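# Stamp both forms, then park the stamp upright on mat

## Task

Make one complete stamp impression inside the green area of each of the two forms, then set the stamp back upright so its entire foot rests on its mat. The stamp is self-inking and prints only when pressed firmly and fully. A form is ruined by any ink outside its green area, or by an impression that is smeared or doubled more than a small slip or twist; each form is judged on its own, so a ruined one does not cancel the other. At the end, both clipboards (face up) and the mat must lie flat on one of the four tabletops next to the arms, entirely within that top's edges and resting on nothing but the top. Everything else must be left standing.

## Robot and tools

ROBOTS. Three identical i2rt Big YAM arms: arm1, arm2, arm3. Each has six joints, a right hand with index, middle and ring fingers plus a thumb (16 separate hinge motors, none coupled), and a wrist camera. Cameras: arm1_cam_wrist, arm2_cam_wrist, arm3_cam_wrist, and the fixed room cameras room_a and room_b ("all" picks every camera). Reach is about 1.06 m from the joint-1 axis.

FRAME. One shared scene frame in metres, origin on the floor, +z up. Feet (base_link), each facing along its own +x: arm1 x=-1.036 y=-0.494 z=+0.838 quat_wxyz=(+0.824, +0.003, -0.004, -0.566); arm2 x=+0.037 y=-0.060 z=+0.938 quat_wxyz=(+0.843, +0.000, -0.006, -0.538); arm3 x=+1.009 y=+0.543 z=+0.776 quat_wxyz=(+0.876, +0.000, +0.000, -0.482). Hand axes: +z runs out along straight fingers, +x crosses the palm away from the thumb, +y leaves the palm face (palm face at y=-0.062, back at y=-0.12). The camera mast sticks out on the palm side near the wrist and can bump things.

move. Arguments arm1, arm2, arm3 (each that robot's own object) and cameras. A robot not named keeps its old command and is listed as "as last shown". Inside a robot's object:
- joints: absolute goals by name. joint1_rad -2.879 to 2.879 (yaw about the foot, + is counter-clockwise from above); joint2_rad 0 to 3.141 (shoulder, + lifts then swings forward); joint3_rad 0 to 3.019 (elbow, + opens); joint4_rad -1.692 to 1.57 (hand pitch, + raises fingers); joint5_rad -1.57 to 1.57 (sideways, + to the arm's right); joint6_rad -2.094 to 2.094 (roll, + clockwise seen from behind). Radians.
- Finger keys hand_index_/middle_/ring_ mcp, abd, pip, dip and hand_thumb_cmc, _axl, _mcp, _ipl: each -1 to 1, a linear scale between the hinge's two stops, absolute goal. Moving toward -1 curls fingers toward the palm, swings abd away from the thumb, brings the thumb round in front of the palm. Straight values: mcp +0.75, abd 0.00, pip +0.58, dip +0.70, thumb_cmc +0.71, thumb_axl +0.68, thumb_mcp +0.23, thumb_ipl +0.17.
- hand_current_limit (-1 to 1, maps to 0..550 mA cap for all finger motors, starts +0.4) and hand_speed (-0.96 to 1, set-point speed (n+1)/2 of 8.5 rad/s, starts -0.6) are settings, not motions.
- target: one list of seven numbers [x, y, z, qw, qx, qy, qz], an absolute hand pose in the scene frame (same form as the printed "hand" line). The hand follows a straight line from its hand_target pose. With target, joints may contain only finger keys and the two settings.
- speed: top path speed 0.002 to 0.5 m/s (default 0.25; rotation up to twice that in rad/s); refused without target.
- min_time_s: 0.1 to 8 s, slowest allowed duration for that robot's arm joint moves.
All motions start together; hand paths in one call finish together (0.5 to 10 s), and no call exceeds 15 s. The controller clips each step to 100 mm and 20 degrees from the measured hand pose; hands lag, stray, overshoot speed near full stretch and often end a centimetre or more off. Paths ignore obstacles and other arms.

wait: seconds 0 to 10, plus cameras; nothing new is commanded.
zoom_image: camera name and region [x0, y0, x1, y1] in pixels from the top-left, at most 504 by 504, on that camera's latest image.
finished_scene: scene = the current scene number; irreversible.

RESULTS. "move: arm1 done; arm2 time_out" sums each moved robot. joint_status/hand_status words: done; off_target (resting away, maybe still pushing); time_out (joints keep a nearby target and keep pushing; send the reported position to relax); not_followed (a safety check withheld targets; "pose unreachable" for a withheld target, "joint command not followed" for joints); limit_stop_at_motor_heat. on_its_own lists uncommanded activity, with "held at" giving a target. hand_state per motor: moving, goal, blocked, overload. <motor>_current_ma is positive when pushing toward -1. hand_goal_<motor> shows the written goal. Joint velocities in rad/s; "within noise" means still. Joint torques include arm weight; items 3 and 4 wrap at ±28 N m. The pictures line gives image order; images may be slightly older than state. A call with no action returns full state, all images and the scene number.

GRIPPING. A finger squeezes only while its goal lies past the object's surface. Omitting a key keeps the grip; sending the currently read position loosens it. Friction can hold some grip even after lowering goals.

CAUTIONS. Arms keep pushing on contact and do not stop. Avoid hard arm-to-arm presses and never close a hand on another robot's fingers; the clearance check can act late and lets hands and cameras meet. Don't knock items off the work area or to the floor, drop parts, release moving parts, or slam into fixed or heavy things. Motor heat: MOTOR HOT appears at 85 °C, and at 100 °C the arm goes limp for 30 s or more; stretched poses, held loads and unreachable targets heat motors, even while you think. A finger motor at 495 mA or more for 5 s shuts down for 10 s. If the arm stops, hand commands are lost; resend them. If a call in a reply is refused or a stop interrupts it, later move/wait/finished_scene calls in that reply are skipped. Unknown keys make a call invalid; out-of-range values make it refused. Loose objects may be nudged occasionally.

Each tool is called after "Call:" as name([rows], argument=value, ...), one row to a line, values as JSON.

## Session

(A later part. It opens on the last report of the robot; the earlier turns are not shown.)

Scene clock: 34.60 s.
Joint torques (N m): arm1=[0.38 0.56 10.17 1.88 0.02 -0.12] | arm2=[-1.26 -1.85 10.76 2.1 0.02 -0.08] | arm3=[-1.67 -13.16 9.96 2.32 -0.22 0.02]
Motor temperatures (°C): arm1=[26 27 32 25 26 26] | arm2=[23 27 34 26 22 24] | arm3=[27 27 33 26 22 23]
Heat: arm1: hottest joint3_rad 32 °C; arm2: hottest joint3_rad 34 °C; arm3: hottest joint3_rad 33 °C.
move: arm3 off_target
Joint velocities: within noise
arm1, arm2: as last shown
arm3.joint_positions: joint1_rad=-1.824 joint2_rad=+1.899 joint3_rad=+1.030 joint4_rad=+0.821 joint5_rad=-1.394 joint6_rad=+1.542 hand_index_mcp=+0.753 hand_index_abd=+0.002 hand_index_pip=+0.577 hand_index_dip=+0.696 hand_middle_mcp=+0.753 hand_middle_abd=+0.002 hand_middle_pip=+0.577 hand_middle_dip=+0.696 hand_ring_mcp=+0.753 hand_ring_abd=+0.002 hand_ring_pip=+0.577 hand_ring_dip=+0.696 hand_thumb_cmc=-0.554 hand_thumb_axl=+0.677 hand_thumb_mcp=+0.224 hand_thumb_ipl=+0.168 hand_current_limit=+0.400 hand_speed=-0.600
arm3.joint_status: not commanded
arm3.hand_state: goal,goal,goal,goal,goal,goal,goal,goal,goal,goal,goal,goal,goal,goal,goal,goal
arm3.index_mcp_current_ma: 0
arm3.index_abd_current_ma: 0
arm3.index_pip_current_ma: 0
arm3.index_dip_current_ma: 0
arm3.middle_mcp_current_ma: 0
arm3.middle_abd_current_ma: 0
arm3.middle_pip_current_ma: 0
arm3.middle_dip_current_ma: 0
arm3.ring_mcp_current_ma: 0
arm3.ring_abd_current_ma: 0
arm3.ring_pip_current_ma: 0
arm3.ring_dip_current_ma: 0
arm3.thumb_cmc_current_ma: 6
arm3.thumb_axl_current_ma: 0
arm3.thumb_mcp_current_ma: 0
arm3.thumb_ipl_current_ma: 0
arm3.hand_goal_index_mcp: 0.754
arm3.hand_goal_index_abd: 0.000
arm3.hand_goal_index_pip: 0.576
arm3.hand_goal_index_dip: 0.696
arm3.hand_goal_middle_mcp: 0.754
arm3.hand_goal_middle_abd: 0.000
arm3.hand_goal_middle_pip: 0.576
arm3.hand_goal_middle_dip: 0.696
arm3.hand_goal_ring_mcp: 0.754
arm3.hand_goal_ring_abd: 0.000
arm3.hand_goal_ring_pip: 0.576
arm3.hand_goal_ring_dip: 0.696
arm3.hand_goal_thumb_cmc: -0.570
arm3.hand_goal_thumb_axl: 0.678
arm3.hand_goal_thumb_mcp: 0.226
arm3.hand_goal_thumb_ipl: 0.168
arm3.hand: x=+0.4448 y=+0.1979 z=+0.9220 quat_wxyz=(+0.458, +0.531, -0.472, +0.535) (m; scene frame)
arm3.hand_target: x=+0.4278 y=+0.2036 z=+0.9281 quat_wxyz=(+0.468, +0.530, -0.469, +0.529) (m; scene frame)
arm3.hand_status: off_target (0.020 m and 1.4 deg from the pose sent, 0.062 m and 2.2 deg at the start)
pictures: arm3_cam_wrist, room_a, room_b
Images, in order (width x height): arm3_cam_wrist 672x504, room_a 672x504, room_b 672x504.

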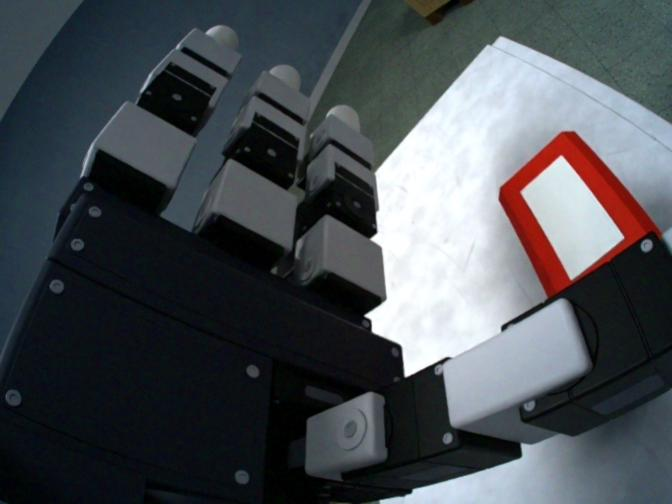

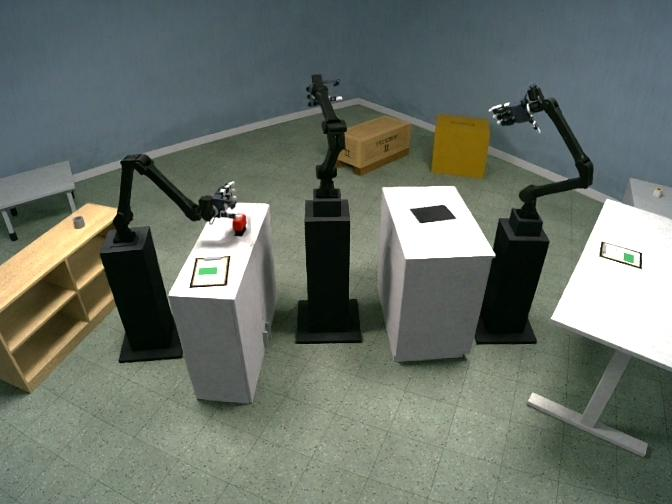

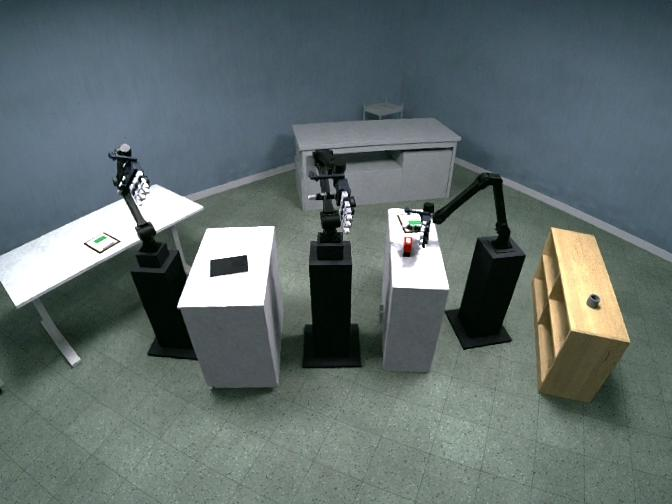

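Call:
move(arm3={"target": [0.408, 0.221, 0.915, 0.4545, 0.5417, -0.4545, 0.5417], "speed": 0.1}, cameras=["arm3_cam_wrist"])

Scene clock: 37.47 s.
Joint torques (N m): arm1=[0.38 0.56 10.18 1.87 0.02 -0.12] | arm2=[-1.26 -1.85 10.76 2.1 0.02 -0.08] | arm3=[-1.08 -13.92 10.67 1.68 -0.27 -0.11]
Motor temperatures (°C): arm1=[26 27 33 25 26 26] | arm2=[23 27 35 26 22 24] | arm3=[27 27 33 26 22 23]
Heat: arm1: hottest joint3_rad 33 °C; arm2: hottest joint3_rad 35 °C; arm3: hottest joint3_rad 33 °C.
move: arm3 off_target
Joint velocities: within noise
arm1.joint_positions: joint1_rad=+0.780 joint2_rad=+0.597 joint3_rad=+1.347 joint4_rad=-1.263 joint5_rad=+0.047 joint6_rad=+1.074 hand_index_mcp=+0.755 hand_index_abd=+0.000 hand_index_pip=+0.577 hand_index_dip=+0.696 hand_middle_mcp=+0.755 hand_middle_abd=+0.000 hand_middle_pip=+0.577 hand_middle_dip=+0.696 hand_ring_mcp=+0.755 hand_ring_abd=+0.000 hand_ring_pip=+0.577 hand_ring_dip=+0.696 hand_thumb_cmc=+0.715 hand_thumb_axl=+0.677 hand_thumb_mcp=+0.226 hand_thumb_ipl=+0.168 hand_current_limit=+0.400 hand_speed=-0.600
arm1.joint_status: not commanded
arm1.hand_state: goal,goal,goal,goal,goal,goal,goal,goal,goal,goal,goal,goal,goal,goal,goal,goal
arm1.index_mcp_current_ma: 2
arm1.index_abd_current_ma: 0
arm1.index_pip_current_ma: 1
arm1.index_dip_current_ma: 0
arm1.middle_mcp_current_ma: 2
arm1.middle_abd_current_ma: 0
arm1.middle_pip_current_ma: 1
arm1.middle_dip_current_ma: 0
arm1.ring_mcp_current_ma: 2
arm1.ring_abd_current_ma: 0
arm1.ring_pip_current_ma: 1
arm1.ring_dip_current_ma: 0
arm1.thumb_cmc_current_ma: 1
arm1.thumb_axl_current_ma: -1
arm1.thumb_mcp_current_ma: 0
arm1.thumb_ipl_current_ma: 0
arm1.hand_goal_index_mcp: 0.754
arm1.hand_goal_index_abd: 0.000
arm1.hand_goal_index_pip: 0.576
arm1.hand_goal_index_dip: 0.696
arm1.hand_goal_middle_mcp: 0.754
arm1.hand_goal_middle_abd: 0.000
arm1.hand_goal_middle_pip: 0.576
arm1.hand_goal_middle_dip: 0.696
arm1.hand_goal_ring_mcp: 0.754
arm1.hand_goal_ring_abd: 0.000
arm1.hand_goal_ring_pip: 0.576
arm1.hand_goal_ring_dip: 0.696
arm1.hand_goal_thumb_cmc: 0.714
arm1.hand_goal_thumb_axl: 0.678
arm1.hand_goal_thumb_mcp: 0.226
arm1.hand_goal_thumb_ipl: 0.168
arm1.hand: x=-0.8536 y=-0.6827 z=+1.3983 quat_wxyz=(+0.242, +0.861, +0.018, +0.447) (m; scene frame)
arm1.hand_target: x=-0.8565 y=-0.6815 z=+1.4114 quat_wxyz=(+0.247, +0.853, +0.018, +0.459) (m; scene frame)
arm1.hand_status: not commanded
arm2: as last shown
arm3.joint_positions: joint1_rad=-1.882 joint2_rad=+1.963 joint3_rad=+1.087 joint4_rad=+0.821 joint5_rad=-1.497 joint6_rad=+1.543 hand_index_mcp=+0.753 hand_index_abd=+0.002 hand_index_pip=+0.577 hand_index_dip=+0.696 hand_middle_mcp=+0.753 hand_middle_abd=+0.002 hand_middle_pip=+0.577 hand_middle_dip=+0.696 hand_ring_mcp=+0.753 hand_ring_abd=+0.002 hand_ring_pip=+0.577 hand_ring_dip=+0.696 hand_thumb_cmc=-0.554 hand_thumb_axl=+0.677 hand_thumb_mcp=+0.224 hand_thumb_ipl=+0.168 hand_current_limit=+0.400 hand_speed=-0.600
arm3.joint_status: not commanded
arm3.hand_state: goal,goal,goal,goal,goal,goal,goal,goal,goal,goal,goal,goal,goal,goal,goal,goal
arm3.index_mcp_current_ma: 0
arm3.index_abd_current_ma: 0
arm3.index_pip_current_ma: 0
arm3.index_dip_current_ma: 0
arm3.middle_mcp_current_ma: 0
arm3.middle_abd_current_ma: 0
arm3.middle_pip_current_ma: 0
arm3.middle_dip_current_ma: 0
arm3.ring_mcp_current_ma: 0
arm3.ring_abd_current_ma: 0
arm3.ring_pip_current_ma: 0
arm3.ring_dip_current_ma: 0
arm3.thumb_cmc_current_ma: 6
arm3.thumb_axl_current_ma: 0
arm3.thumb_mcp_current_ma: 0
arm3.thumb_ipl_current_ma: 0
arm3.hand_goal_index_mcp: 0.754
arm3.hand_goal_index_abd: 0.000
arm3.hand_goal_index_pip: 0.576
arm3.hand_goal_index_dip: 0.696
arm3.hand_goal_middle_mcp: 0.754
arm3.hand_goal_middle_abd: 0.000
arm3.hand_goal_middle_pip: 0.576
arm3.hand_goal_middle_dip: 0.696
arm3.hand_goal_ring_mcp: 0.754
arm3.hand_goal_ring_abd: 0.000
arm3.hand_goal_ring_pip: 0.576
arm3.hand_goal_ring_dip: 0.696
arm3.hand_goal_thumb_cmc: -0.570
arm3.hand_goal_thumb_axl: 0.678
arm3.hand_goal_thumb_mcp: 0.226
arm3.hand_goal_thumb_ipl: 0.168
arm3.hand: x=+0.4263 y=+0.2197 z=+0.9073 quat_wxyz=(+0.444, +0.538, -0.461, +0.548) (m; scene frame)
arm3.hand_target: x=+0.4089 y=+0.2216 z=+0.9151 quat_wxyz=(+0.454, +0.542, -0.455, +0.541) (m; scene frame)
arm3.hand_status: off_target (0.020 m and 1.6 deg from the pose sent, 0.044 m and 2.5 deg at the start)
pictures: arm3_cam_wrist
Images, in order (width x height): arm3_cam_wrist 672x504.

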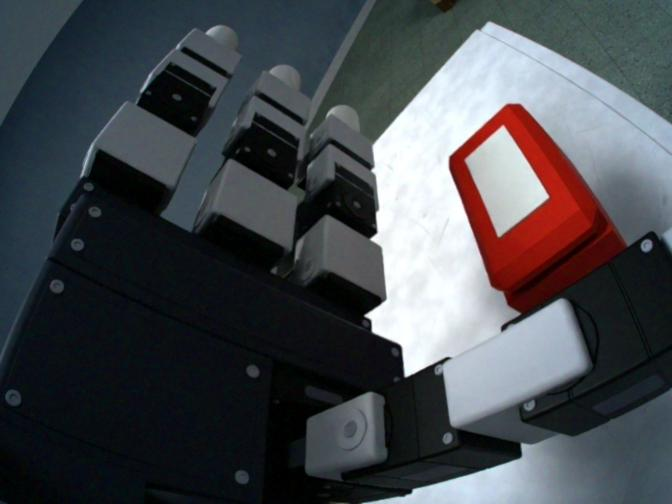

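Call:
move(arm3={"target": [0.408, 0.221, 0.850, 0.4545, 0.5417, -0.4545, 0.5417], "speed": 0.1}, cameras=["arm3_cam_wrist", "room_a"])

Call:
zoom_image(camera="room_a", region=[180, 160, 290, 260])

Scene clock: 40.27 s.
Joint torques (N m): arm1=[0.38 0.62 10.17 1.88 0.02 -0.12] | arm2=[-1.26 -1.85 10.77 2.09 0.02 -0.08] | arm3=[-0.62 -14.68 9.37 2.43 -0.31 -0.1]
Motor temperatures (°C): arm1=[26 27 33 25 26 26] | arm2=[23 27 35 26 22 24] | arm3=[27 27 34 26 22 23]
Heat: arm1: hottest joint3_rad 33 °C; arm2: hottest joint3_rad 35 °C; arm3: hottest joint3_rad 34 °C.
move: arm3 off_target
Joint velocities: within noise
arm1, arm2: as last shown
arm3.joint_positions: joint1_rad=-1.882 joint2_rad=+2.094 joint3_rad=+1.093 joint4_rad=+0.896 joint5_rad=-1.497 joint6_rad=+1.502 hand_index_mcp=+0.753 hand_index_abd=+0.002 hand_index_pip=+0.577 hand_index_dip=+0.696 hand_middle_mcp=+0.753 hand_middle_abd=+0.002 hand_middle_pip=+0.577 hand_middle_dip=+0.696 hand_ring_mcp=+0.753 hand_ring_abd=+0.002 hand_ring_pip=+0.577 hand_ring_dip=+0.696 hand_thumb_cmc=-0.554 hand_thumb_axl=+0.677 hand_thumb_mcp=+0.224 hand_thumb_ipl=+0.168 hand_current_limit=+0.400 hand_speed=-0.600
arm3.joint_status: not commanded
arm3.hand_state: goal,goal,goal,goal,goal,goal,goal,goal,goal,goal,goal,goal,goal,goal,goal,goal
arm3.index_mcp_current_ma: 0
arm3.index_abd_current_ma: 0
arm3.index_pip_current_ma: 0
arm3.index_dip_current_ma: 0
arm3.middle_mcp_current_ma: 0
arm3.middle_abd_current_ma: 0
arm3.middle_pip_current_ma: 0
arm3.middle_dip_current_ma: 0
arm3.ring_mcp_current_ma: 0
arm3.ring_abd_current_ma: 0
arm3.ring_pip_current_ma: 0
arm3.ring_dip_current_ma: 0
arm3.thumb_cmc_current_ma: 6
arm3.thumb_axl_current_ma: 0
arm3.thumb_mcp_current_ma: 0
arm3.thumb_ipl_current_ma: 0
arm3.hand_goal_index_mcp: 0.754
arm3.hand_goal_index_abd: 0.000
arm3.hand_goal_index_pip: 0.576
arm3.hand_goal_index_dip: 0.696
arm3.hand_goal_middle_mcp: 0.754
arm3.hand_goal_middle_abd: 0.000
arm3.hand_goal_middle_pip: 0.576
arm3.hand_goal_middle_dip: 0.696
arm3.hand_goal_ring_mcp: 0.754
arm3.hand_goal_ring_abd: 0.000
arm3.hand_goal_ring_pip: 0.576
arm3.hand_goal_ring_dip: 0.696
arm3.hand_goal_thumb_cmc: -0.570
arm3.hand_goal_thumb_axl: 0.678
arm3.hand_goal_thumb_mcp: 0.226
arm3.hand_goal_thumb_ipl: 0.168
arm3.hand: x=+0.4253 y=+0.2195 z=+0.8437 quat_wxyz=(+0.441, +0.537, -0.465, +0.549) (m; scene frame)
arm3.hand_target: x=+0.4088 y=+0.2215 z=+0.8501 quat_wxyz=(+0.453, +0.543, -0.456, +0.540) (m; scene frame)
arm3.hand_status: off_target (0.018 m and 2.2 deg from the pose sent, 0.060 m and 1.6 deg at the start)
pictures: arm3_cam_wrist, room_a
Images, in order (width x height): arm3_cam_wrist 672x504, room_a 672x504.

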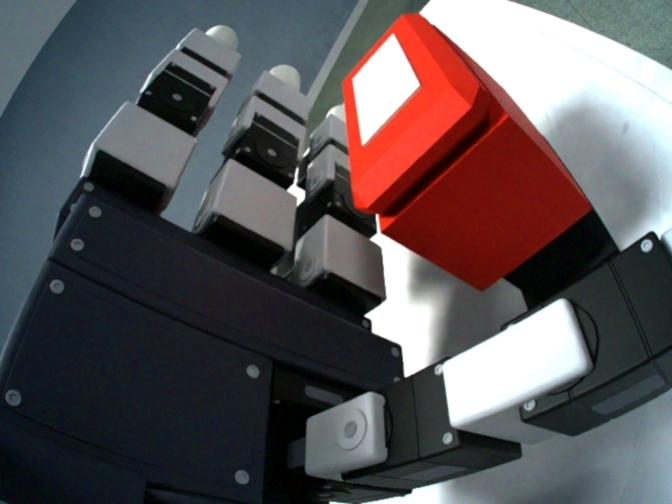

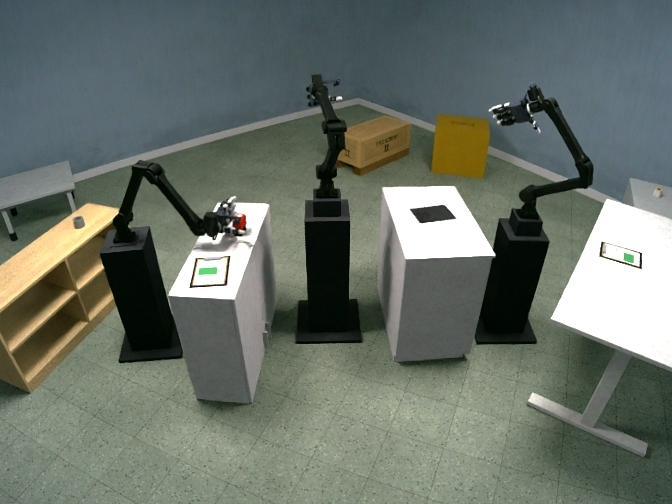

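Scaled by 4.582 from the camera's 672x504 image, which has a finer 960x720 frame.

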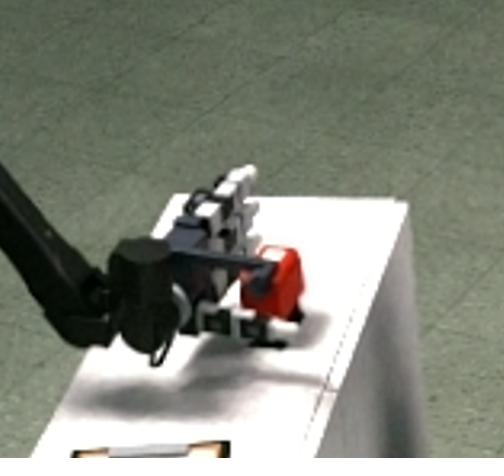

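Call:
move(arm3={"target": [0.377, 0.216, 0.850, 0.4640, 0.5497, -0.4450, 0.5337], "speed": 0.08}, cameras=["arm3_cam_wrist"])

Scene clock: 42.00 s.
Joint torques (N m): arm1=[0.38 0.56 10.18 1.87 0.02 -0.12] | arm2=[-1.26 -1.79 10.77 2.1 0.02 -0.08] | arm3=[-1.44 -15.62 9.74 1.94 -0.24 -0.13]
Motor temperatures (°C): arm1=[26 27 33 25 26 26] | arm2=[23 27 35 26 22 24] | arm3=[27 27 34 26 22 23]
Heat: arm1: hottest joint3_rad 33 °C; arm2: hottest joint3_rad 35 °C; arm3: hottest joint3_rad 34 °C.
move: arm3 off_target
Joint velocities: within noise
arm1, arm2: as last shown
arm3.joint_positions: joint1_rad=-1.882 joint2_rad=+2.151 joint3_rad=+1.193 joint4_rad=+0.898 joint5_rad=-1.501 joint6_rad=+1.502 hand_index_mcp=+0.753 hand_index_abd=+0.002 hand_index_pip=+0.577 hand_index_dip=+0.696 hand_middle_mcp=+0.753 hand_middle_abd=+0.002 hand_middle_pip=+0.577 hand_middle_dip=+0.696 hand_ring_mcp=+0.753 hand_ring_abd=+0.002 hand_ring_pip=+0.577 hand_ring_dip=+0.696 hand_thumb_cmc=-0.554 hand_thumb_axl=+0.677 hand_thumb_mcp=+0.224 hand_thumb_ipl=+0.168 hand_current_limit=+0.400 hand_speed=-0.600
arm3.joint_status: not commanded
arm3.hand_state: goal,goal,goal,goal,goal,goal,goal,goal,goal,goal,goal,goal,goal,goal,goal,goal
arm3.index_mcp_current_ma: 0
arm3.index_abd_current_ma: 0
arm3.index_pip_current_ma: 0
arm3.index_dip_current_ma: 0
arm3.middle_mcp_current_ma: 0
arm3.middle_abd_current_ma: 0
arm3.middle_pip_current_ma: 0
arm3.middle_dip_current_ma: 0
arm3.ring_mcp_current_ma: 0
arm3.ring_abd_current_ma: 0
arm3.ring_pip_current_ma: 0
arm3.ring_dip_current_ma: 0
arm3.thumb_cmc_current_ma: 6
arm3.thumb_axl_current_ma: 0
arm3.thumb_mcp_current_ma: 0
arm3.thumb_ipl_current_ma: 0
arm3.hand_goal_index_mcp: 0.754
arm3.hand_goal_index_abd: 0.000
arm3.hand_goal_index_pip: 0.576
arm3.hand_goal_index_dip: 0.696
arm3.hand_goal_middle_mcp: 0.754
arm3.hand_goal_middle_abd: 0.000
arm3.hand_goal_middle_pip: 0.576
arm3.hand_goal_middle_dip: 0.696
arm3.hand_goal_ring_mcp: 0.754
arm3.hand_goal_ring_abd: 0.000
arm3.hand_goal_ring_pip: 0.576
arm3.hand_goal_ring_dip: 0.696
arm3.hand_goal_thumb_cmc: -0.570
arm3.hand_goal_thumb_axl: 0.678
arm3.hand_goal_thumb_mcp: 0.226
arm3.hand_goal_thumb_ipl: 0.168
arm3.hand: x=+0.3955 y=+0.2113 z=+0.8461 quat_wxyz=(+0.453, +0.547, -0.451, +0.541) (m; scene frame)
arm3.hand_target: x=+0.3779 y=+0.2166 z=+0.8501 quat_wxyz=(+0.463, +0.550, -0.446, +0.533) (m; scene frame)
arm3.hand_status: off_target (0.020 m and 1.7 deg from the pose sent, 0.049 m and 4.2 deg at the start)
pictures: arm3_cam_wrist
Images, in order (width x height): arm3_cam_wrist 672x504.

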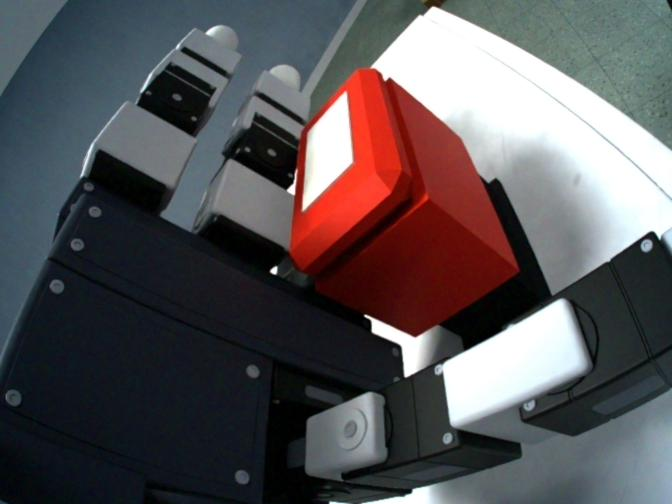

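Call:
move(arm3={"target": [0.367, 0.2145, 0.850, 0.4640, 0.5497, -0.4450, 0.5337], "speed": 0.05}, cameras=["arm3_cam_wrist"])

Scene clock: 43.43 s.
Joint torques (N m): arm1=[0.38 0.56 10.17 1.88 0.02 -0.12] | arm2=[-1.26 -1.85 10.76 2.1 0.02 -0.08] | arm3=[-1.73 -15.33 10.06 1.42 -0.07 -0.08]
Motor temperatures (°C): arm1=[26 27 33 25 26 26] | arm2=[23 27 35 26 22 24] | arm3=[27 27 34 26 22 23]
Heat: arm1: hottest joint3_rad 33 °C; arm2: hottest joint3_rad 35 °C; arm3: hottest joint3_rad 34 °C.
move: arm3 off_target
Joint velocities: within noise
arm1, arm2: as last shown
arm3.joint_positions: joint1_rad=-1.882 joint2_rad=+2.166 joint3_rad=+1.225 joint4_rad=+0.898 joint5_rad=-1.507 joint6_rad=+1.502 hand_index_mcp=+0.757 hand_index_abd=+0.002 hand_index_pip=+0.577 hand_index_dip=+0.696 hand_middle_mcp=+0.753 hand_middle_abd=+0.002 hand_middle_pip=+0.577 hand_middle_dip=+0.696 hand_ring_mcp=+0.753 hand_ring_abd=+0.002 hand_ring_pip=+0.577 hand_ring_dip=+0.696 hand_thumb_cmc=-0.554 hand_thumb_axl=+0.677 hand_thumb_mcp=+0.224 hand_thumb_ipl=+0.168 hand_current_limit=+0.400 hand_speed=-0.600
arm3.joint_status: not commanded
arm3.hand_state: goal,goal,goal,goal,goal,goal,goal,goal,goal,goal,goal,goal,goal,goal,goal,goal
arm3.index_mcp_current_ma: 0
arm3.index_abd_current_ma: 0
arm3.index_pip_current_ma: 0
arm3.index_dip_current_ma: 0
arm3.middle_mcp_current_ma: 0
arm3.middle_abd_current_ma: 0
arm3.middle_pip_current_ma: 0
arm3.middle_dip_current_ma: 0
arm3.ring_mcp_current_ma: 0
arm3.ring_abd_current_ma: 0
arm3.ring_pip_current_ma: 0
arm3.ring_dip_current_ma: 0
arm3.thumb_cmc_current_ma: 6
arm3.thumb_axl_current_ma: 0
arm3.thumb_mcp_current_ma: 0
arm3.thumb_ipl_current_ma: 0
arm3.hand_goal_index_mcp: 0.754
arm3.hand_goal_index_abd: 0.000
arm3.hand_goal_index_pip: 0.576
arm3.hand_goal_index_dip: 0.696
arm3.hand_goal_middle_mcp: 0.754
arm3.hand_goal_middle_abd: 0.000
arm3.hand_goal_middle_pip: 0.576
arm3.hand_goal_middle_dip: 0.696
arm3.hand_goal_ring_mcp: 0.754
arm3.hand_goal_ring_abd: 0.000
arm3.hand_goal_ring_pip: 0.576
arm3.hand_goal_ring_dip: 0.696
arm3.hand_goal_thumb_cmc: -0.570
arm3.hand_goal_thumb_axl: 0.678
arm3.hand_goal_thumb_mcp: 0.226
arm3.hand_goal_thumb_ipl: 0.168
arm3.hand: x=+0.3871 y=+0.2085 z=+0.8490 quat_wxyz=(+0.456, +0.552, -0.444, +0.539) (m; scene frame)
arm3.hand_target: x=+0.3680 y=+0.2152 z=+0.8502 quat_wxyz=(+0.464, +0.550, -0.445, +0.533) (m; scene frame)
arm3.hand_status: off_target (0.021 m and 1.1 deg from the pose sent, 0.029 m and 1.7 deg at the start)
pictures: arm3_cam_wrist
Images, in order (width x height): arm3_cam_wrist 672x504.

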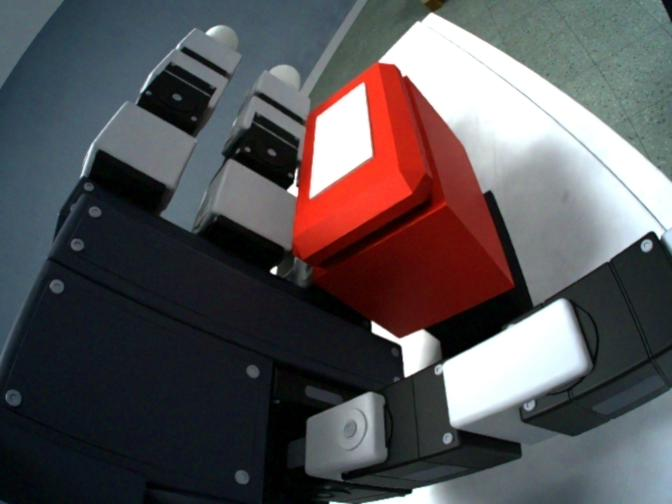

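Call:
move(arm3={"target": [0.379, 0.2165, 0.846, 0.4593, 0.5457, -0.4497, 0.5377], "speed": 0.05}, cameras=["arm3_cam_wrist"])

Scene clock: 45.33 s.
Joint torques (N m): arm1=[0.38 0.56 10.17 1.87 0.02 -0.12] | arm2=[-1.32 -1.85 10.74 2.1 0.02 -0.08] | arm3=[-1.03 -16.67 7.23 2.1 -0.03 -0.01]
Motor temperatures (°C): arm1=[26 27 33 25 26 26] | arm2=[23 27 36 26 22 24] | arm3=[27 27 34 26 22 23]
Heat: arm1: hottest joint3_rad 33 °C; arm2: hottest joint3_rad 36 °C; arm3: hottest joint3_rad 34 °C.
move: arm3 off_target
Joint velocities: within noise
arm1: as last shown
arm2.joint_positions: joint1_rad=+0.199 joint2_rad=+0.800 joint3_rad=+1.023 joint4_rad=-0.597 joint5_rad=+0.000 joint6_rad=+1.545 hand_index_mcp=+0.755 hand_index_abd=+0.001 hand_index_pip=+0.577 hand_index_dip=+0.696 hand_middle_mcp=+0.755 hand_middle_abd=+0.001 hand_middle_pip=+0.577 hand_middle_dip=+0.696 hand_ring_mcp=+0.755 hand_ring_abd=+0.001 hand_ring_pip=+0.577 hand_ring_dip=+0.696 hand_thumb_cmc=-0.564 hand_thumb_axl=+0.677 hand_thumb_mcp=+0.222 hand_thumb_ipl=+0.168 hand_current_limit=+0.400 hand_speed=-0.600
arm2.joint_status: not commanded
arm2.hand_state: goal,goal,goal,goal,goal,goal,goal,goal,goal,goal,goal,goal,goal,goal,goal,goal
arm2.index_mcp_current_ma: 0
arm2.index_abd_current_ma: 0
arm2.index_pip_current_ma: 0
arm2.index_dip_current_ma: 0
arm2.middle_mcp_current_ma: 0
arm2.middle_abd_current_ma: 0
arm2.middle_pip_current_ma: 0
arm2.middle_dip_current_ma: 0
arm2.ring_mcp_current_ma: 0
arm2.ring_abd_current_ma: 0
arm2.ring_pip_current_ma: 0
arm2.ring_dip_current_ma: 0
arm2.thumb_cmc_current_ma: 4
arm2.thumb_axl_current_ma: 0
arm2.thumb_mcp_current_ma: -4
arm2.thumb_ipl_current_ma: 0
arm2.hand_goal_index_mcp: 0.754
arm2.hand_goal_index_abd: 0.000
arm2.hand_goal_index_pip: 0.576
arm2.hand_goal_index_dip: 0.696
arm2.hand_goal_middle_mcp: 0.754
arm2.hand_goal_middle_abd: 0.000
arm2.hand_goal_middle_pip: 0.576
arm2.hand_goal_middle_dip: 0.696
arm2.hand_goal_ring_mcp: 0.754
arm2.hand_goal_ring_abd: 0.000
arm2.hand_goal_ring_pip: 0.576
arm2.hand_goal_ring_dip: 0.696
arm2.hand_goal_thumb_cmc: -0.570
arm2.hand_goal_thumb_axl: 0.678
arm2.hand_goal_thumb_mcp: 0.226
arm2.hand_goal_thumb_ipl: 0.168
arm2.hand: x=+0.2018 y=-0.4329 z=+1.3658 quat_wxyz=(+0.261, +0.739, -0.363, +0.504) (m; scene frame)
arm2.hand_target: x=+0.1986 y=-0.4365 z=+1.3792 quat_wxyz=(+0.266, +0.727, -0.369, +0.514) (m; scene frame)
arm2.hand_status: not commanded
arm3.joint_positions: joint1_rad=-1.882 joint2_rad=+2.166 joint3_rad=+1.225 joint4_rad=+0.898 joint5_rad=-1.507 joint6_rad=+1.509 hand_index_mcp=+0.757 hand_index_abd=+0.002 hand_index_pip=+0.577 hand_index_dip=+0.696 hand_middle_mcp=+0.753 hand_middle_abd=+0.002 hand_middle_pip=+0.577 hand_middle_dip=+0.696 hand_ring_mcp=+0.753 hand_ring_abd=+0.002 hand_ring_pip=+0.577 hand_ring_dip=+0.696 hand_thumb_cmc=-0.554 hand_thumb_axl=+0.677 hand_thumb_mcp=+0.224 hand_thumb_ipl=+0.168 hand_current_limit=+0.400 hand_speed=-0.600
arm3.joint_status: not commanded
arm3.hand_state: goal,goal,goal,goal,goal,goal,goal,goal,goal,goal,goal,goal,goal,goal,goal,goal
arm3.index_mcp_current_ma: 0
arm3.index_abd_current_ma: 0
arm3.index_pip_current_ma: 0
arm3.index_dip_current_ma: 0
arm3.middle_mcp_current_ma: 0
arm3.middle_abd_current_ma: 0
arm3.middle_pip_current_ma: 0
arm3.middle_dip_current_ma: 0
arm3.ring_mcp_current_ma: 0
arm3.ring_abd_current_ma: 0
arm3.ring_pip_current_ma: 0
arm3.ring_dip_current_ma: 0
arm3.thumb_cmc_current_ma: 6
arm3.thumb_axl_current_ma: 0
arm3.thumb_mcp_current_ma: 0
arm3.thumb_ipl_current_ma: 0
arm3.hand_goal_index_mcp: 0.754
arm3.hand_goal_index_abd: 0.000
arm3.hand_goal_index_pip: 0.576
arm3.hand_goal_index_dip: 0.696
arm3.hand_goal_middle_mcp: 0.754
arm3.hand_goal_middle_abd: 0.000
arm3.hand_goal_middle_pip: 0.576
arm3.hand_goal_middle_dip: 0.696
arm3.hand_goal_ring_mcp: 0.754
arm3.hand_goal_ring_abd: 0.000
arm3.hand_goal_ring_pip: 0.576
arm3.hand_goal_ring_dip: 0.696
arm3.hand_goal_thumb_cmc: -0.570
arm3.hand_goal_thumb_axl: 0.678
arm3.hand_goal_thumb_mcp: 0.226
arm3.hand_goal_thumb_ipl: 0.168
arm3.hand: x=+0.3873 y=+0.2086 z=+0.8484 quat_wxyz=(+0.454, +0.550, -0.446, +0.541) (m; scene frame)
arm3.hand_target: x=+0.3792 y=+0.2166 z=+0.8462 quat_wxyz=(+0.459, +0.546, -0.450, +0.537) (m; scene frame)
arm3.hand_status: off_target (0.012 m and 1.0 deg from the pose sent, 0.012 m and 1.0 deg at the start)
pictures: arm3_cam_wrist
Images, in order (width x height): arm3_cam_wrist 672x504.

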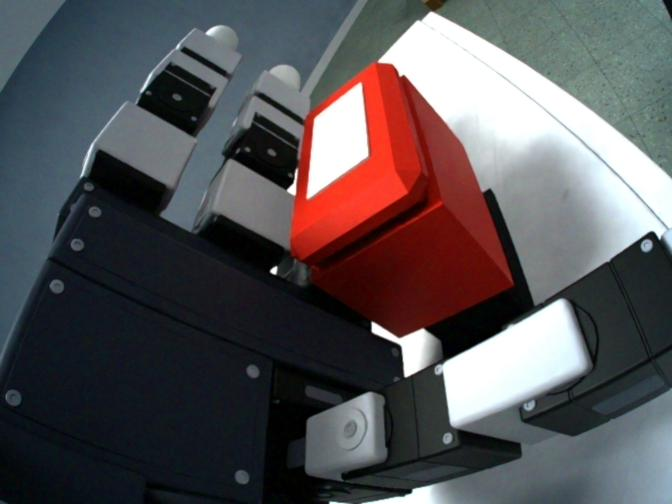

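Call:
move(arm3={"target": [0.391, 0.219, 0.842, 0.4593, 0.5457, -0.4497, 0.5377], "speed": 0.05}, cameras=["arm3_cam_wrist"])

Scene clock: 46.93 s.
Joint torques (N m): arm1=[0.38 0.56 10.17 1.88 0.02 -0.12] | arm2=[-1.26 -1.85 10.76 2.1 0.02 -0.08] | arm3=[-1.44 -17.26 5.75 2.28 0 -0.06]
Motor temperatures (°C): arm1=[26 27 34 25 26 26] | arm2=[23 27 36 26 22 24] | arm3=[27 27 34 26 22 23]
Heat: arm1: hottest joint3_rad 34 °C; arm2: hottest joint3_rad 36 °C; arm3: hottest joint3_rad 34 °C.
move: arm3 done
Joint velocities: within noise
arm1, arm2: as last shown
arm3.joint_positions: joint1_rad=-1.882 joint2_rad=+2.166 joint3_rad=+1.201 joint4_rad=+0.918 joint5_rad=-1.507 joint6_rad=+1.510 hand_index_mcp=+0.756 hand_index_abd=+0.002 hand_index_pip=+0.577 hand_index_dip=+0.696 hand_middle_mcp=+0.753 hand_middle_abd=+0.002 hand_middle_pip=+0.577 hand_middle_dip=+0.696 hand_ring_mcp=+0.753 hand_ring_abd=+0.002 hand_ring_pip=+0.577 hand_ring_dip=+0.696 hand_thumb_cmc=-0.554 hand_thumb_axl=+0.677 hand_thumb_mcp=+0.224 hand_thumb_ipl=+0.168 hand_current_limit=+0.400 hand_speed=-0.600
arm3.joint_status: not commanded
arm3.hand_state: goal,goal,goal,goal,goal,goal,goal,goal,goal,goal,goal,goal,goal,goal,goal,goal
arm3.index_mcp_current_ma: 0
arm3.index_abd_current_ma: 0
arm3.index_pip_current_ma: 0
arm3.index_dip_current_ma: 0
arm3.middle_mcp_current_ma: 0
arm3.middle_abd_current_ma: 0
arm3.middle_pip_current_ma: 0
arm3.middle_dip_current_ma: 0
arm3.ring_mcp_current_ma: 0
arm3.ring_abd_current_ma: 0
arm3.ring_pip_current_ma: 0
arm3.ring_dip_current_ma: 0
arm3.thumb_cmc_current_ma: 6
arm3.thumb_axl_current_ma: 0
arm3.thumb_mcp_current_ma: 0
arm3.thumb_ipl_current_ma: 0
arm3.hand_goal_index_mcp: 0.754
arm3.hand_goal_index_abd: 0.000
arm3.hand_goal_index_pip: 0.576
arm3.hand_goal_index_dip: 0.696
arm3.hand_goal_middle_mcp: 0.754
arm3.hand_goal_middle_abd: 0.000
arm3.hand_goal_middle_pip: 0.576
arm3.hand_goal_middle_dip: 0.696
arm3.hand_goal_ring_mcp: 0.754
arm3.hand_goal_ring_abd: 0.000
arm3.hand_goal_ring_pip: 0.576
arm3.hand_goal_ring_dip: 0.696
arm3.hand_goal_thumb_cmc: -0.570
arm3.hand_goal_thumb_axl: 0.678
arm3.hand_goal_thumb_mcp: 0.226
arm3.hand_goal_thumb_ipl: 0.168
arm3.hand: x=+0.3943 y=+0.2104 z=+0.8428 quat_wxyz=(+0.453, +0.550, -0.447, +0.541) (m; scene frame)
arm3.hand_target: x=+0.3910 y=+0.2190 z=+0.8421 quat_wxyz=(+0.459, +0.546, -0.450, +0.537) (m; scene frame)
arm3.hand_status: done (0.009 m and 1.0 deg from the pose sent, 0.013 m and 1.0 deg at the start)
pictures: arm3_cam_wrist
Images, in order (width x height): arm3_cam_wrist 672x504.

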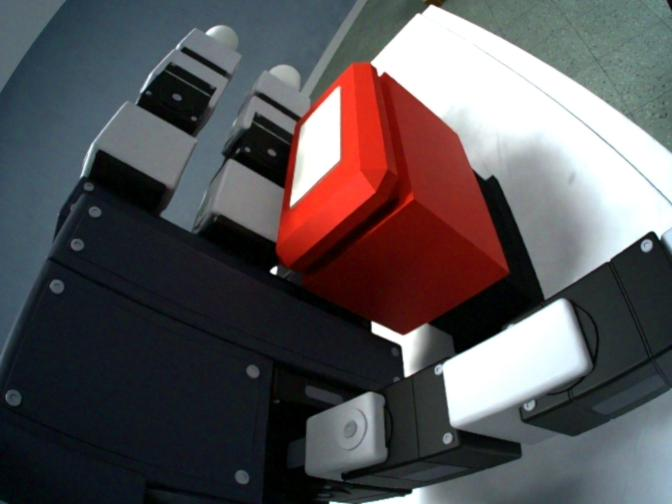

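Call:
move(arm3={"joints": {"hand_speed": -0.85, "hand_thumb_mcp": -0.42, "hand_thumb_ipl": -0.50}}, cameras=["arm3_cam_wrist"])

Scene clock: 49.53 s.
Joint torques (N m): arm1=[0.38 0.56 10.18 1.88 0.02 -0.12] | arm2=[-1.32 -1.85 10.76 2.1 0.02 -0.08] | arm3=[-1.38 -17.26 5.72 2.24 -0.03 -0.06]
Motor temperatures (°C): arm1=[26 27 34 25 26 26] | arm2=[23 27 36 26 22 24] | arm3=[27 27 34 26 22 23]
Heat: arm1: hottest joint3_rad 34 °C; arm2: hottest joint3_rad 36 °C; arm3: hottest joint3_rad 34 °C.
move: arm3 off_target
Joint velocities: within noise
arm1, arm2: as last shown
arm3.joint_positions: joint1_rad=-1.882 joint2_rad=+2.166 joint3_rad=+1.201 joint4_rad=+0.920 joint5_rad=-1.506 joint6_rad=+1.512 hand_index_mcp=+0.750 hand_index_abd=+0.002 hand_index_pip=+0.577 hand_index_dip=+0.696 hand_middle_mcp=+0.753 hand_middle_abd=+0.002 hand_middle_pip=+0.577 hand_middle_dip=+0.696 hand_ring_mcp=+0.753 hand_ring_abd=+0.002 hand_ring_pip=+0.577 hand_ring_dip=+0.696 hand_thumb_cmc=-0.564 hand_thumb_axl=+0.678 hand_thumb_mcp=-0.260 hand_thumb_ipl=-0.334 hand_current_limit=+0.400 hand_speed=-0.850
arm3.joint_status: hand_thumb_mcp off_target (ended at -0.260, target -0.420); hand_thumb_ipl off_target (ended at -0.334, target -0.500); the others done
arm3.hand_state: goal,goal,goal,goal,goal,goal,goal,goal,goal,goal,goal,goal,goal,goal,blocked,blocked
arm3.index_mcp_current_ma: -1
arm3.index_abd_current_ma: 0
arm3.index_pip_current_ma: 0
arm3.index_dip_current_ma: 0
arm3.middle_mcp_current_ma: 0
arm3.middle_abd_current_ma: 0
arm3.middle_pip_current_ma: 0
arm3.middle_dip_current_ma: 0
arm3.ring_mcp_current_ma: 0
arm3.ring_abd_current_ma: 0
arm3.ring_pip_current_ma: 0
arm3.ring_dip_current_ma: 0
arm3.thumb_cmc_current_ma: 1
arm3.thumb_axl_current_ma: 0
arm3.thumb_mcp_current_ma: 385
arm3.thumb_ipl_current_ma: 385
arm3.hand_goal_index_mcp: 0.754
arm3.hand_goal_index_abd: 0.000
arm3.hand_goal_index_pip: 0.576
arm3.hand_goal_index_dip: 0.696
arm3.hand_goal_middle_mcp: 0.754
arm3.hand_goal_middle_abd: 0.000
arm3.hand_goal_middle_pip: 0.576
arm3.hand_goal_middle_dip: 0.696
arm3.hand_goal_ring_mcp: 0.754
arm3.hand_goal_ring_abd: 0.000
arm3.hand_goal_ring_pip: 0.576
arm3.hand_goal_ring_dip: 0.696
arm3.hand_goal_thumb_cmc: -0.570
arm3.hand_goal_thumb_axl: 0.678
arm3.hand_goal_thumb_mcp: -0.420
arm3.hand_goal_thumb_ipl: -0.500
arm3.hand: x=+0.3942 y=+0.2104 z=+0.8429 quat_wxyz=(+0.453, +0.549, -0.447, +0.541) (m; scene frame)
arm3.hand_target: x=+0.3910 y=+0.2190 z=+0.8421 quat_wxyz=(+0.459, +0.546, -0.450, +0.537) (m; scene frame)
arm3.hand_status: not commanded
pictures: arm3_cam_wrist
Images, in order (width x height): arm3_cam_wrist 672x504.

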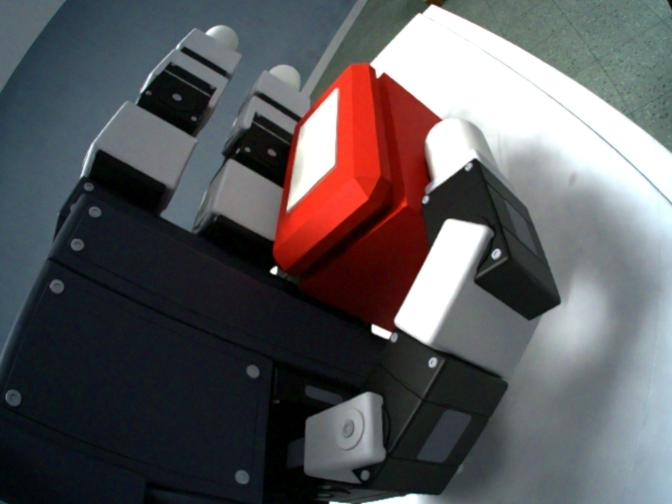

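Call:
move(arm3={"target": [0.395, 0.222, 1.02, 0.4593, 0.5457, -0.4497, 0.5377], "speed": 0.15}, cameras=["arm3_cam_wrist", "room_a", "room_b"])

Call:
zoom_image(camera="room_a", region=[180, 140, 290, 300])

Scene clock: 53.30 s.
Joint torques (N m): arm1=[0.38 0.56 10.18 1.88 0.02 -0.12] | arm2=[-1.32 -1.79 10.76 2.09 0.02 -0.08] | arm3=[-1.79 -18.37 11.25 1.52 -0.17 -0.35]
Motor temperatures (°C): arm1=[26 27 34 25 26 26] | arm2=[23 27 36 26 22 24] | arm3=[27 28 34 26 22 23]
Heat: arm1: hottest joint3_rad 34 °C; arm2: hottest joint3_rad 36 °C; arm3: hottest joint3_rad 34 °C.
move: arm3 off_target
Joint velocities: within noise
arm1, arm2: as last shown
arm3.joint_positions: joint1_rad=-1.882 joint2_rad=+1.872 joint3_rad=+1.182 joint4_rad=+0.663 joint5_rad=-1.505 joint6_rad=+1.626 hand_index_mcp=+0.749 hand_index_abd=+0.002 hand_index_pip=+0.577 hand_index_dip=+0.696 hand_middle_mcp=+0.753 hand_middle_abd=+0.002 hand_middle_pip=+0.577 hand_middle_dip=+0.696 hand_ring_mcp=+0.753 hand_ring_abd=+0.002 hand_ring_pip=+0.577 hand_ring_dip=+0.696 hand_thumb_cmc=-0.565 hand_thumb_axl=+0.678 hand_thumb_mcp=-0.260 hand_thumb_ipl=-0.334 hand_current_limit=+0.400 hand_speed=-0.850
arm3.joint_status: not commanded
arm3.hand_state: goal,goal,goal,goal,goal,goal,goal,goal,goal,goal,goal,goal,goal,goal,blocked,blocked
arm3.index_mcp_current_ma: -1
arm3.index_abd_current_ma: 0
arm3.index_pip_current_ma: 0
arm3.index_dip_current_ma: 0
arm3.middle_mcp_current_ma: 0
arm3.middle_abd_current_ma: 0
arm3.middle_pip_current_ma: 0
arm3.middle_dip_current_ma: 0
arm3.ring_mcp_current_ma: 0
arm3.ring_abd_current_ma: 0
arm3.ring_pip_current_ma: 0
arm3.ring_dip_current_ma: 0
arm3.thumb_cmc_current_ma: 1
arm3.thumb_axl_current_ma: 0
arm3.thumb_mcp_current_ma: 385
arm3.thumb_ipl_current_ma: 385
arm3.hand_goal_index_mcp: 0.754
arm3.hand_goal_index_abd: 0.000
arm3.hand_goal_index_pip: 0.576
arm3.hand_goal_index_dip: 0.696
arm3.hand_goal_middle_mcp: 0.754
arm3.hand_goal_middle_abd: 0.000
arm3.hand_goal_middle_pip: 0.576
arm3.hand_goal_middle_dip: 0.696
arm3.hand_goal_ring_mcp: 0.754
arm3.hand_goal_ring_abd: 0.000
arm3.hand_goal_ring_pip: 0.576
arm3.hand_goal_ring_dip: 0.696
arm3.hand_goal_thumb_cmc: -0.570
arm3.hand_goal_thumb_axl: 0.678
arm3.hand_goal_thumb_mcp: -0.420
arm3.hand_goal_thumb_ipl: -0.500
arm3.hand: x=+0.4104 y=+0.2146 z=+0.9724 quat_wxyz=(+0.427, +0.526, -0.473, +0.563) (m; scene frame)
arm3.hand_target: x=+0.3973 y=+0.2226 z=+1.0196 quat_wxyz=(+0.460, +0.545, -0.449, +0.538) (m; scene frame)
arm3.hand_status: off_target (0.051 m and 5.9 deg from the pose sent, 0.177 m and 0.9 deg at the start)
pictures: arm3_cam_wrist, room_a, room_b
Images, in order (width x height): arm3_cam_wrist 672x504, room_a 672x504, room_b 672x504.

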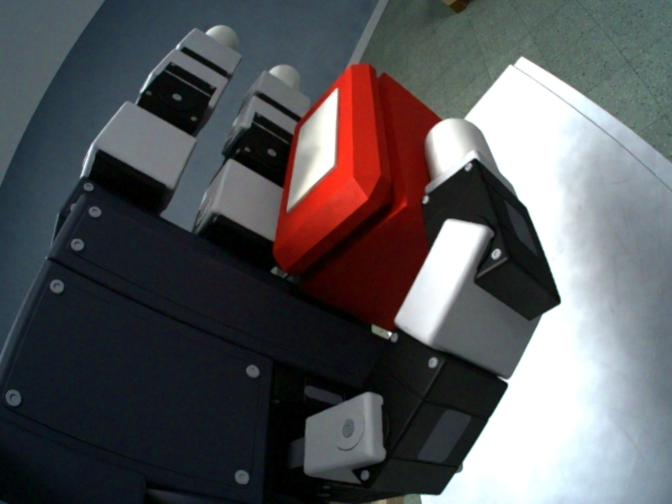

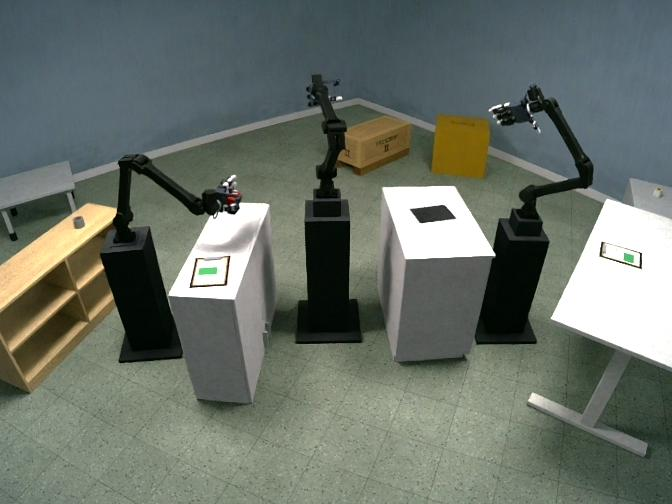

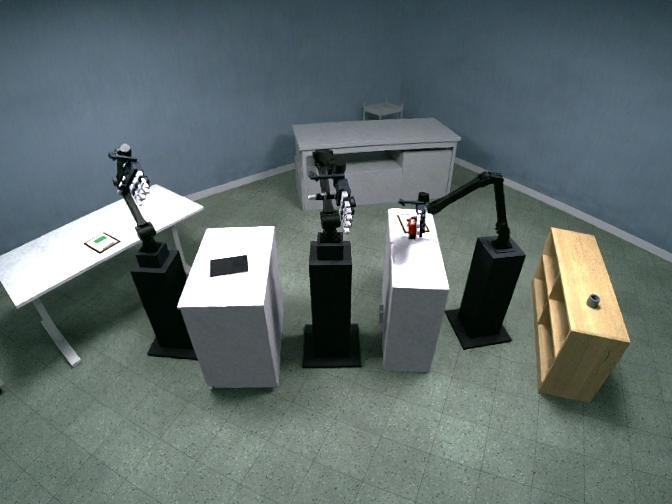

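Scaled by 3.150 from the camera's 672x504 image, which has a finer 960x720 frame.

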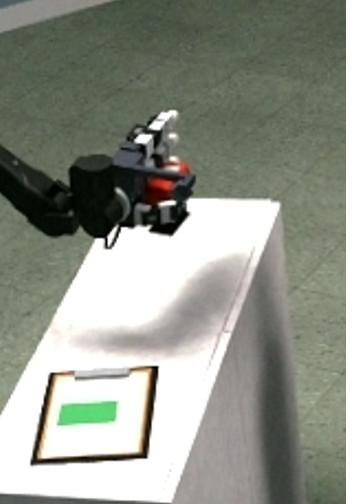

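Call:
move(arm3={"joints": {"joint1_rad": -2.31, "joint2_rad": 1.75, "joint3_rad": 1.05, "joint4_rad": 0.70, "joint5_rad": -0.67, "joint6_rad": 1.57}, "min_time_s": 3}, cameras=["arm3_cam_wrist", "room_a"])

Scene clock: 57.43 s.
Joint torques (N m): arm1=[0.38 0.56 10.17 1.89 0.02 -0.12] | arm2=[-1.32 -1.85 10.74 2.1 0.02 -0.08] | arm3=[-1.08 -17.73 8.46 3.54 -0.03 -0.37]
Motor temperatures (°C): arm1=[25 27 34 25 26 26] | arm2=[23 27 37 26 22 24] | arm3=[27 28 34 26 22 23]
Heat: arm1: hottest joint3_rad 34 °C; arm2: hottest joint3_rad 37 °C; arm3: hottest joint3_rad 34 °C.
move: arm3 done
Joint velocities: within noise
arm1.joint_positions: joint1_rad=+0.780 joint2_rad=+0.597 joint3_rad=+1.347 joint4_rad=-1.263 joint5_rad=+0.047 joint6_rad=+1.074 hand_index_mcp=+0.755 hand_index_abd=+0.000 hand_index_pip=+0.577 hand_index_dip=+0.696 hand_middle_mcp=+0.755 hand_middle_abd=+0.000 hand_middle_pip=+0.577 hand_middle_dip=+0.696 hand_ring_mcp=+0.755 hand_ring_abd=+0.000 hand_ring_pip=+0.577 hand_ring_dip=+0.696 hand_thumb_cmc=+0.715 hand_thumb_axl=+0.677 hand_thumb_mcp=+0.226 hand_thumb_ipl=+0.168 hand_current_limit=+0.400 hand_speed=-0.600
arm1.joint_status: not commanded
arm1.hand_state: goal,goal,goal,goal,goal,goal,goal,goal,goal,goal,goal,goal,goal,goal,goal,goal
arm1.index_mcp_current_ma: 2
arm1.index_abd_current_ma: 0
arm1.index_pip_current_ma: 1
arm1.index_dip_current_ma: 0
arm1.middle_mcp_current_ma: 2
arm1.middle_abd_current_ma: 0
arm1.middle_pip_current_ma: 1
arm1.middle_dip_current_ma: 0
arm1.ring_mcp_current_ma: 2
arm1.ring_abd_current_ma: 0
arm1.ring_pip_current_ma: 1
arm1.ring_dip_current_ma: 0
arm1.thumb_cmc_current_ma: 1
arm1.thumb_axl_current_ma: -1
arm1.thumb_mcp_current_ma: 0
arm1.thumb_ipl_current_ma: 0
arm1.hand_goal_index_mcp: 0.754
arm1.hand_goal_index_abd: 0.000
arm1.hand_goal_index_pip: 0.576
arm1.hand_goal_index_dip: 0.696
arm1.hand_goal_middle_mcp: 0.754
arm1.hand_goal_middle_abd: 0.000
arm1.hand_goal_middle_pip: 0.576
arm1.hand_goal_middle_dip: 0.696
arm1.hand_goal_ring_mcp: 0.754
arm1.hand_goal_ring_abd: 0.000
arm1.hand_goal_ring_pip: 0.576
arm1.hand_goal_ring_dip: 0.696
arm1.hand_goal_thumb_cmc: 0.714
arm1.hand_goal_thumb_axl: 0.678
arm1.hand_goal_thumb_mcp: 0.226
arm1.hand_goal_thumb_ipl: 0.168
arm1.hand: x=-0.8536 y=-0.6827 z=+1.3983 quat_wxyz=(+0.242, +0.861, +0.018, +0.447) (m; scene frame)
arm1.hand_target: x=-0.8565 y=-0.6815 z=+1.4114 quat_wxyz=(+0.247, +0.853, +0.018, +0.459) (m; scene frame)
arm1.hand_status: not commanded
arm2: as last shown
arm3.joint_positions: joint1_rad=-2.300 joint2_rad=+1.790 joint3_rad=+1.049 joint4_rad=+0.670 joint5_rad=-0.673 joint6_rad=+1.591 hand_index_mcp=+0.749 hand_index_abd=+0.002 hand_index_pip=+0.577 hand_index_dip=+0.696 hand_middle_mcp=+0.753 hand_middle_abd=+0.002 hand_middle_pip=+0.577 hand_middle_dip=+0.696 hand_ring_mcp=+0.753 hand_ring_abd=+0.002 hand_ring_pip=+0.577 hand_ring_dip=+0.696 hand_thumb_cmc=-0.565 hand_thumb_axl=+0.678 hand_thumb_mcp=-0.260 hand_thumb_ipl=-0.334 hand_current_limit=+0.400 hand_speed=-0.850
arm3.joint_status: all done
arm3.hand_state: goal,goal,goal,goal,goal,goal,goal,goal,goal,goal,goal,goal,goal,goal,blocked,blocked
arm3.index_mcp_current_ma: -1
arm3.index_abd_current_ma: 0
arm3.index_pip_current_ma: 0
arm3.index_dip_current_ma: 0
arm3.middle_mcp_current_ma: 0
arm3.middle_abd_current_ma: 0
arm3.middle_pip_current_ma: 0
arm3.middle_dip_current_ma: 0
arm3.ring_mcp_current_ma: 0
arm3.ring_abd_current_ma: 0
arm3.ring_pip_current_ma: 0
arm3.ring_dip_current_ma: 0
arm3.thumb_cmc_current_ma: 1
arm3.thumb_axl_current_ma: 0
arm3.thumb_mcp_current_ma: 385
arm3.thumb_ipl_current_ma: 385
arm3.hand_goal_index_mcp: 0.754
arm3.hand_goal_index_abd: 0.000
arm3.hand_goal_index_pip: 0.576
arm3.hand_goal_index_dip: 0.696
arm3.hand_goal_middle_mcp: 0.754
arm3.hand_goal_middle_abd: 0.000
arm3.hand_goal_middle_pip: 0.576
arm3.hand_goal_middle_dip: 0.696
arm3.hand_goal_ring_mcp: 0.754
arm3.hand_goal_ring_abd: 0.000
arm3.hand_goal_ring_pip: 0.576
arm3.hand_goal_ring_dip: 0.696
arm3.hand_goal_thumb_cmc: -0.570
arm3.hand_goal_thumb_axl: 0.678
arm3.hand_goal_thumb_mcp: -0.420
arm3.hand_goal_thumb_ipl: -0.500
arm3.hand: x=+0.2987 y=+0.6183 z=+0.9604 quat_wxyz=(+0.659, +0.161, -0.709, +0.195) (m; scene frame)
arm3.hand_target: x=+0.3008 y=+0.6257 z=+0.9986 quat_wxyz=(+0.685, +0.174, -0.685, +0.174) (m; scene frame)
arm3.hand_status: not commanded
pictures: arm3_cam_wrist, room_a
Images, in order (width x height): arm3_cam_wrist 672x504, room_a 672x504.

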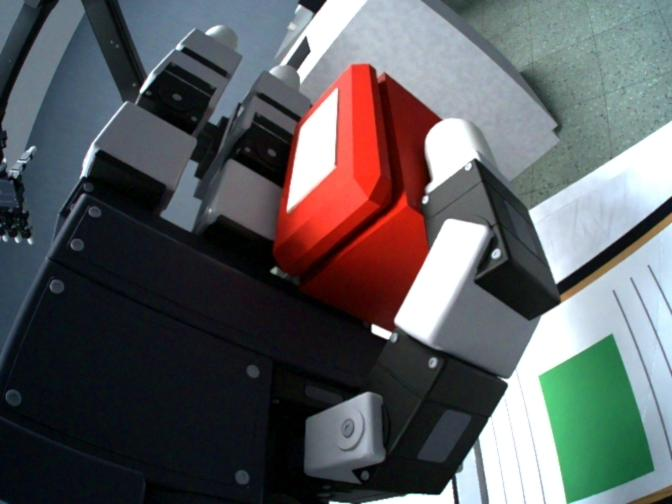

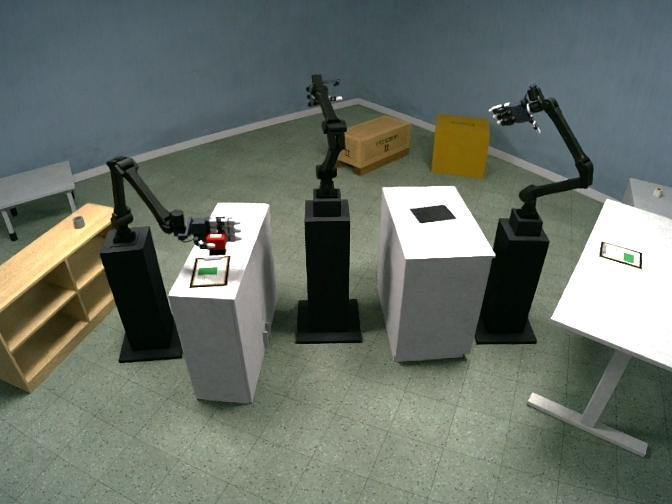

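Call:
move(arm3={"target": [0.344, 0.650, 0.925, 0.7073, 0.1936, -0.6606, 0.1611], "speed": 0.12}, cameras=["arm3_cam_wrist"])

Scene clock: 62.43 s.
Joint torques (N m): arm1=[0.32 0.56 10.18 1.88 0.02 -0.12] | arm2=[-1.26 -1.85 10.76 2.09 0.02 -0.08] | arm3=[-1.55 -13.86 7.15 3.56 -0.19 -0.32]
Motor temperatures (°C): arm1=[25 27 35 25 26 26] | arm2=[23 27 37 26 22 24] | arm3=[27 28 34 26 22 23]
Heat: arm1: hottest joint3_rad 35 °C; arm2: hottest joint3_rad 37 °C; arm3: hottest joint3_rad 34 °C.
move: arm3 off_target
Joint velocities: within noise
arm1, arm2: as last shown
arm3.joint_positions: joint1_rad=-2.363 joint2_rad=+1.874 joint3_rad=+0.882 joint4_rad=+1.030 joint5_rad=-0.746 joint6_rad=+1.574 hand_index_mcp=+0.749 hand_index_abd=+0.002 hand_index_pip=+0.577 hand_index_dip=+0.696 hand_middle_mcp=+0.753 hand_middle_abd=+0.002 hand_middle_pip=+0.577 hand_middle_dip=+0.696 hand_ring_mcp=+0.753 hand_ring_abd=+0.002 hand_ring_pip=+0.577 hand_ring_dip=+0.696 hand_thumb_cmc=-0.565 hand_thumb_axl=+0.678 hand_thumb_mcp=-0.260 hand_thumb_ipl=-0.334 hand_current_limit=+0.400 hand_speed=-0.850
arm3.joint_status: not commanded
arm3.hand_state: goal,goal,goal,goal,goal,goal,goal,goal,goal,goal,goal,goal,goal,goal,blocked,blocked
arm3.index_mcp_current_ma: -1
arm3.index_abd_current_ma: 0
arm3.index_pip_current_ma: 0
arm3.index_dip_current_ma: 0
arm3.middle_mcp_current_ma: 0
arm3.middle_abd_current_ma: 0
arm3.middle_pip_current_ma: 0
arm3.middle_dip_current_ma: 0
arm3.ring_mcp_current_ma: 0
arm3.ring_abd_current_ma: 0
arm3.ring_pip_current_ma: 0
arm3.ring_dip_current_ma: 0
arm3.thumb_cmc_current_ma: 1
arm3.thumb_axl_current_ma: 0
arm3.thumb_mcp_current_ma: 385
arm3.thumb_ipl_current_ma: 385
arm3.hand_goal_index_mcp: 0.754
arm3.hand_goal_index_abd: 0.000
arm3.hand_goal_index_pip: 0.576
arm3.hand_goal_index_dip: 0.696
arm3.hand_goal_middle_mcp: 0.754
arm3.hand_goal_middle_abd: 0.000
arm3.hand_goal_middle_pip: 0.576
arm3.hand_goal_middle_dip: 0.696
arm3.hand_goal_ring_mcp: 0.754
arm3.hand_goal_ring_abd: 0.000
arm3.hand_goal_ring_pip: 0.576
arm3.hand_goal_ring_dip: 0.696
arm3.hand_goal_thumb_cmc: -0.570
arm3.hand_goal_thumb_axl: 0.678
arm3.hand_goal_thumb_mcp: -0.420
arm3.hand_goal_thumb_ipl: -0.500
arm3.hand: x=+0.3447 y=+0.6399 z=+0.9146 quat_wxyz=(+0.695, +0.187, -0.672, +0.176) (m; scene frame)
arm3.hand_target: x=+0.3442 y=+0.6498 z=+0.9250 quat_wxyz=(+0.707, +0.194, -0.661, +0.161) (m; scene frame)
arm3.hand_status: off_target (0.014 m and 2.8 deg from the pose sent, 0.066 m and 9.5 deg at the start)
pictures: arm3_cam_wrist
Images, in order (width x height): arm3_cam_wrist 672x504.

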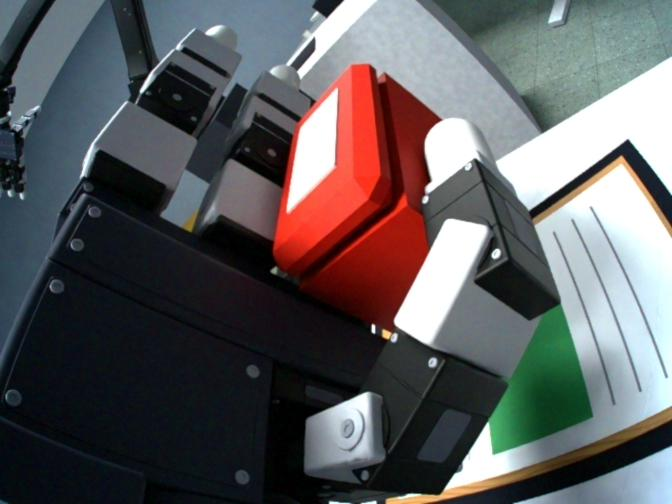

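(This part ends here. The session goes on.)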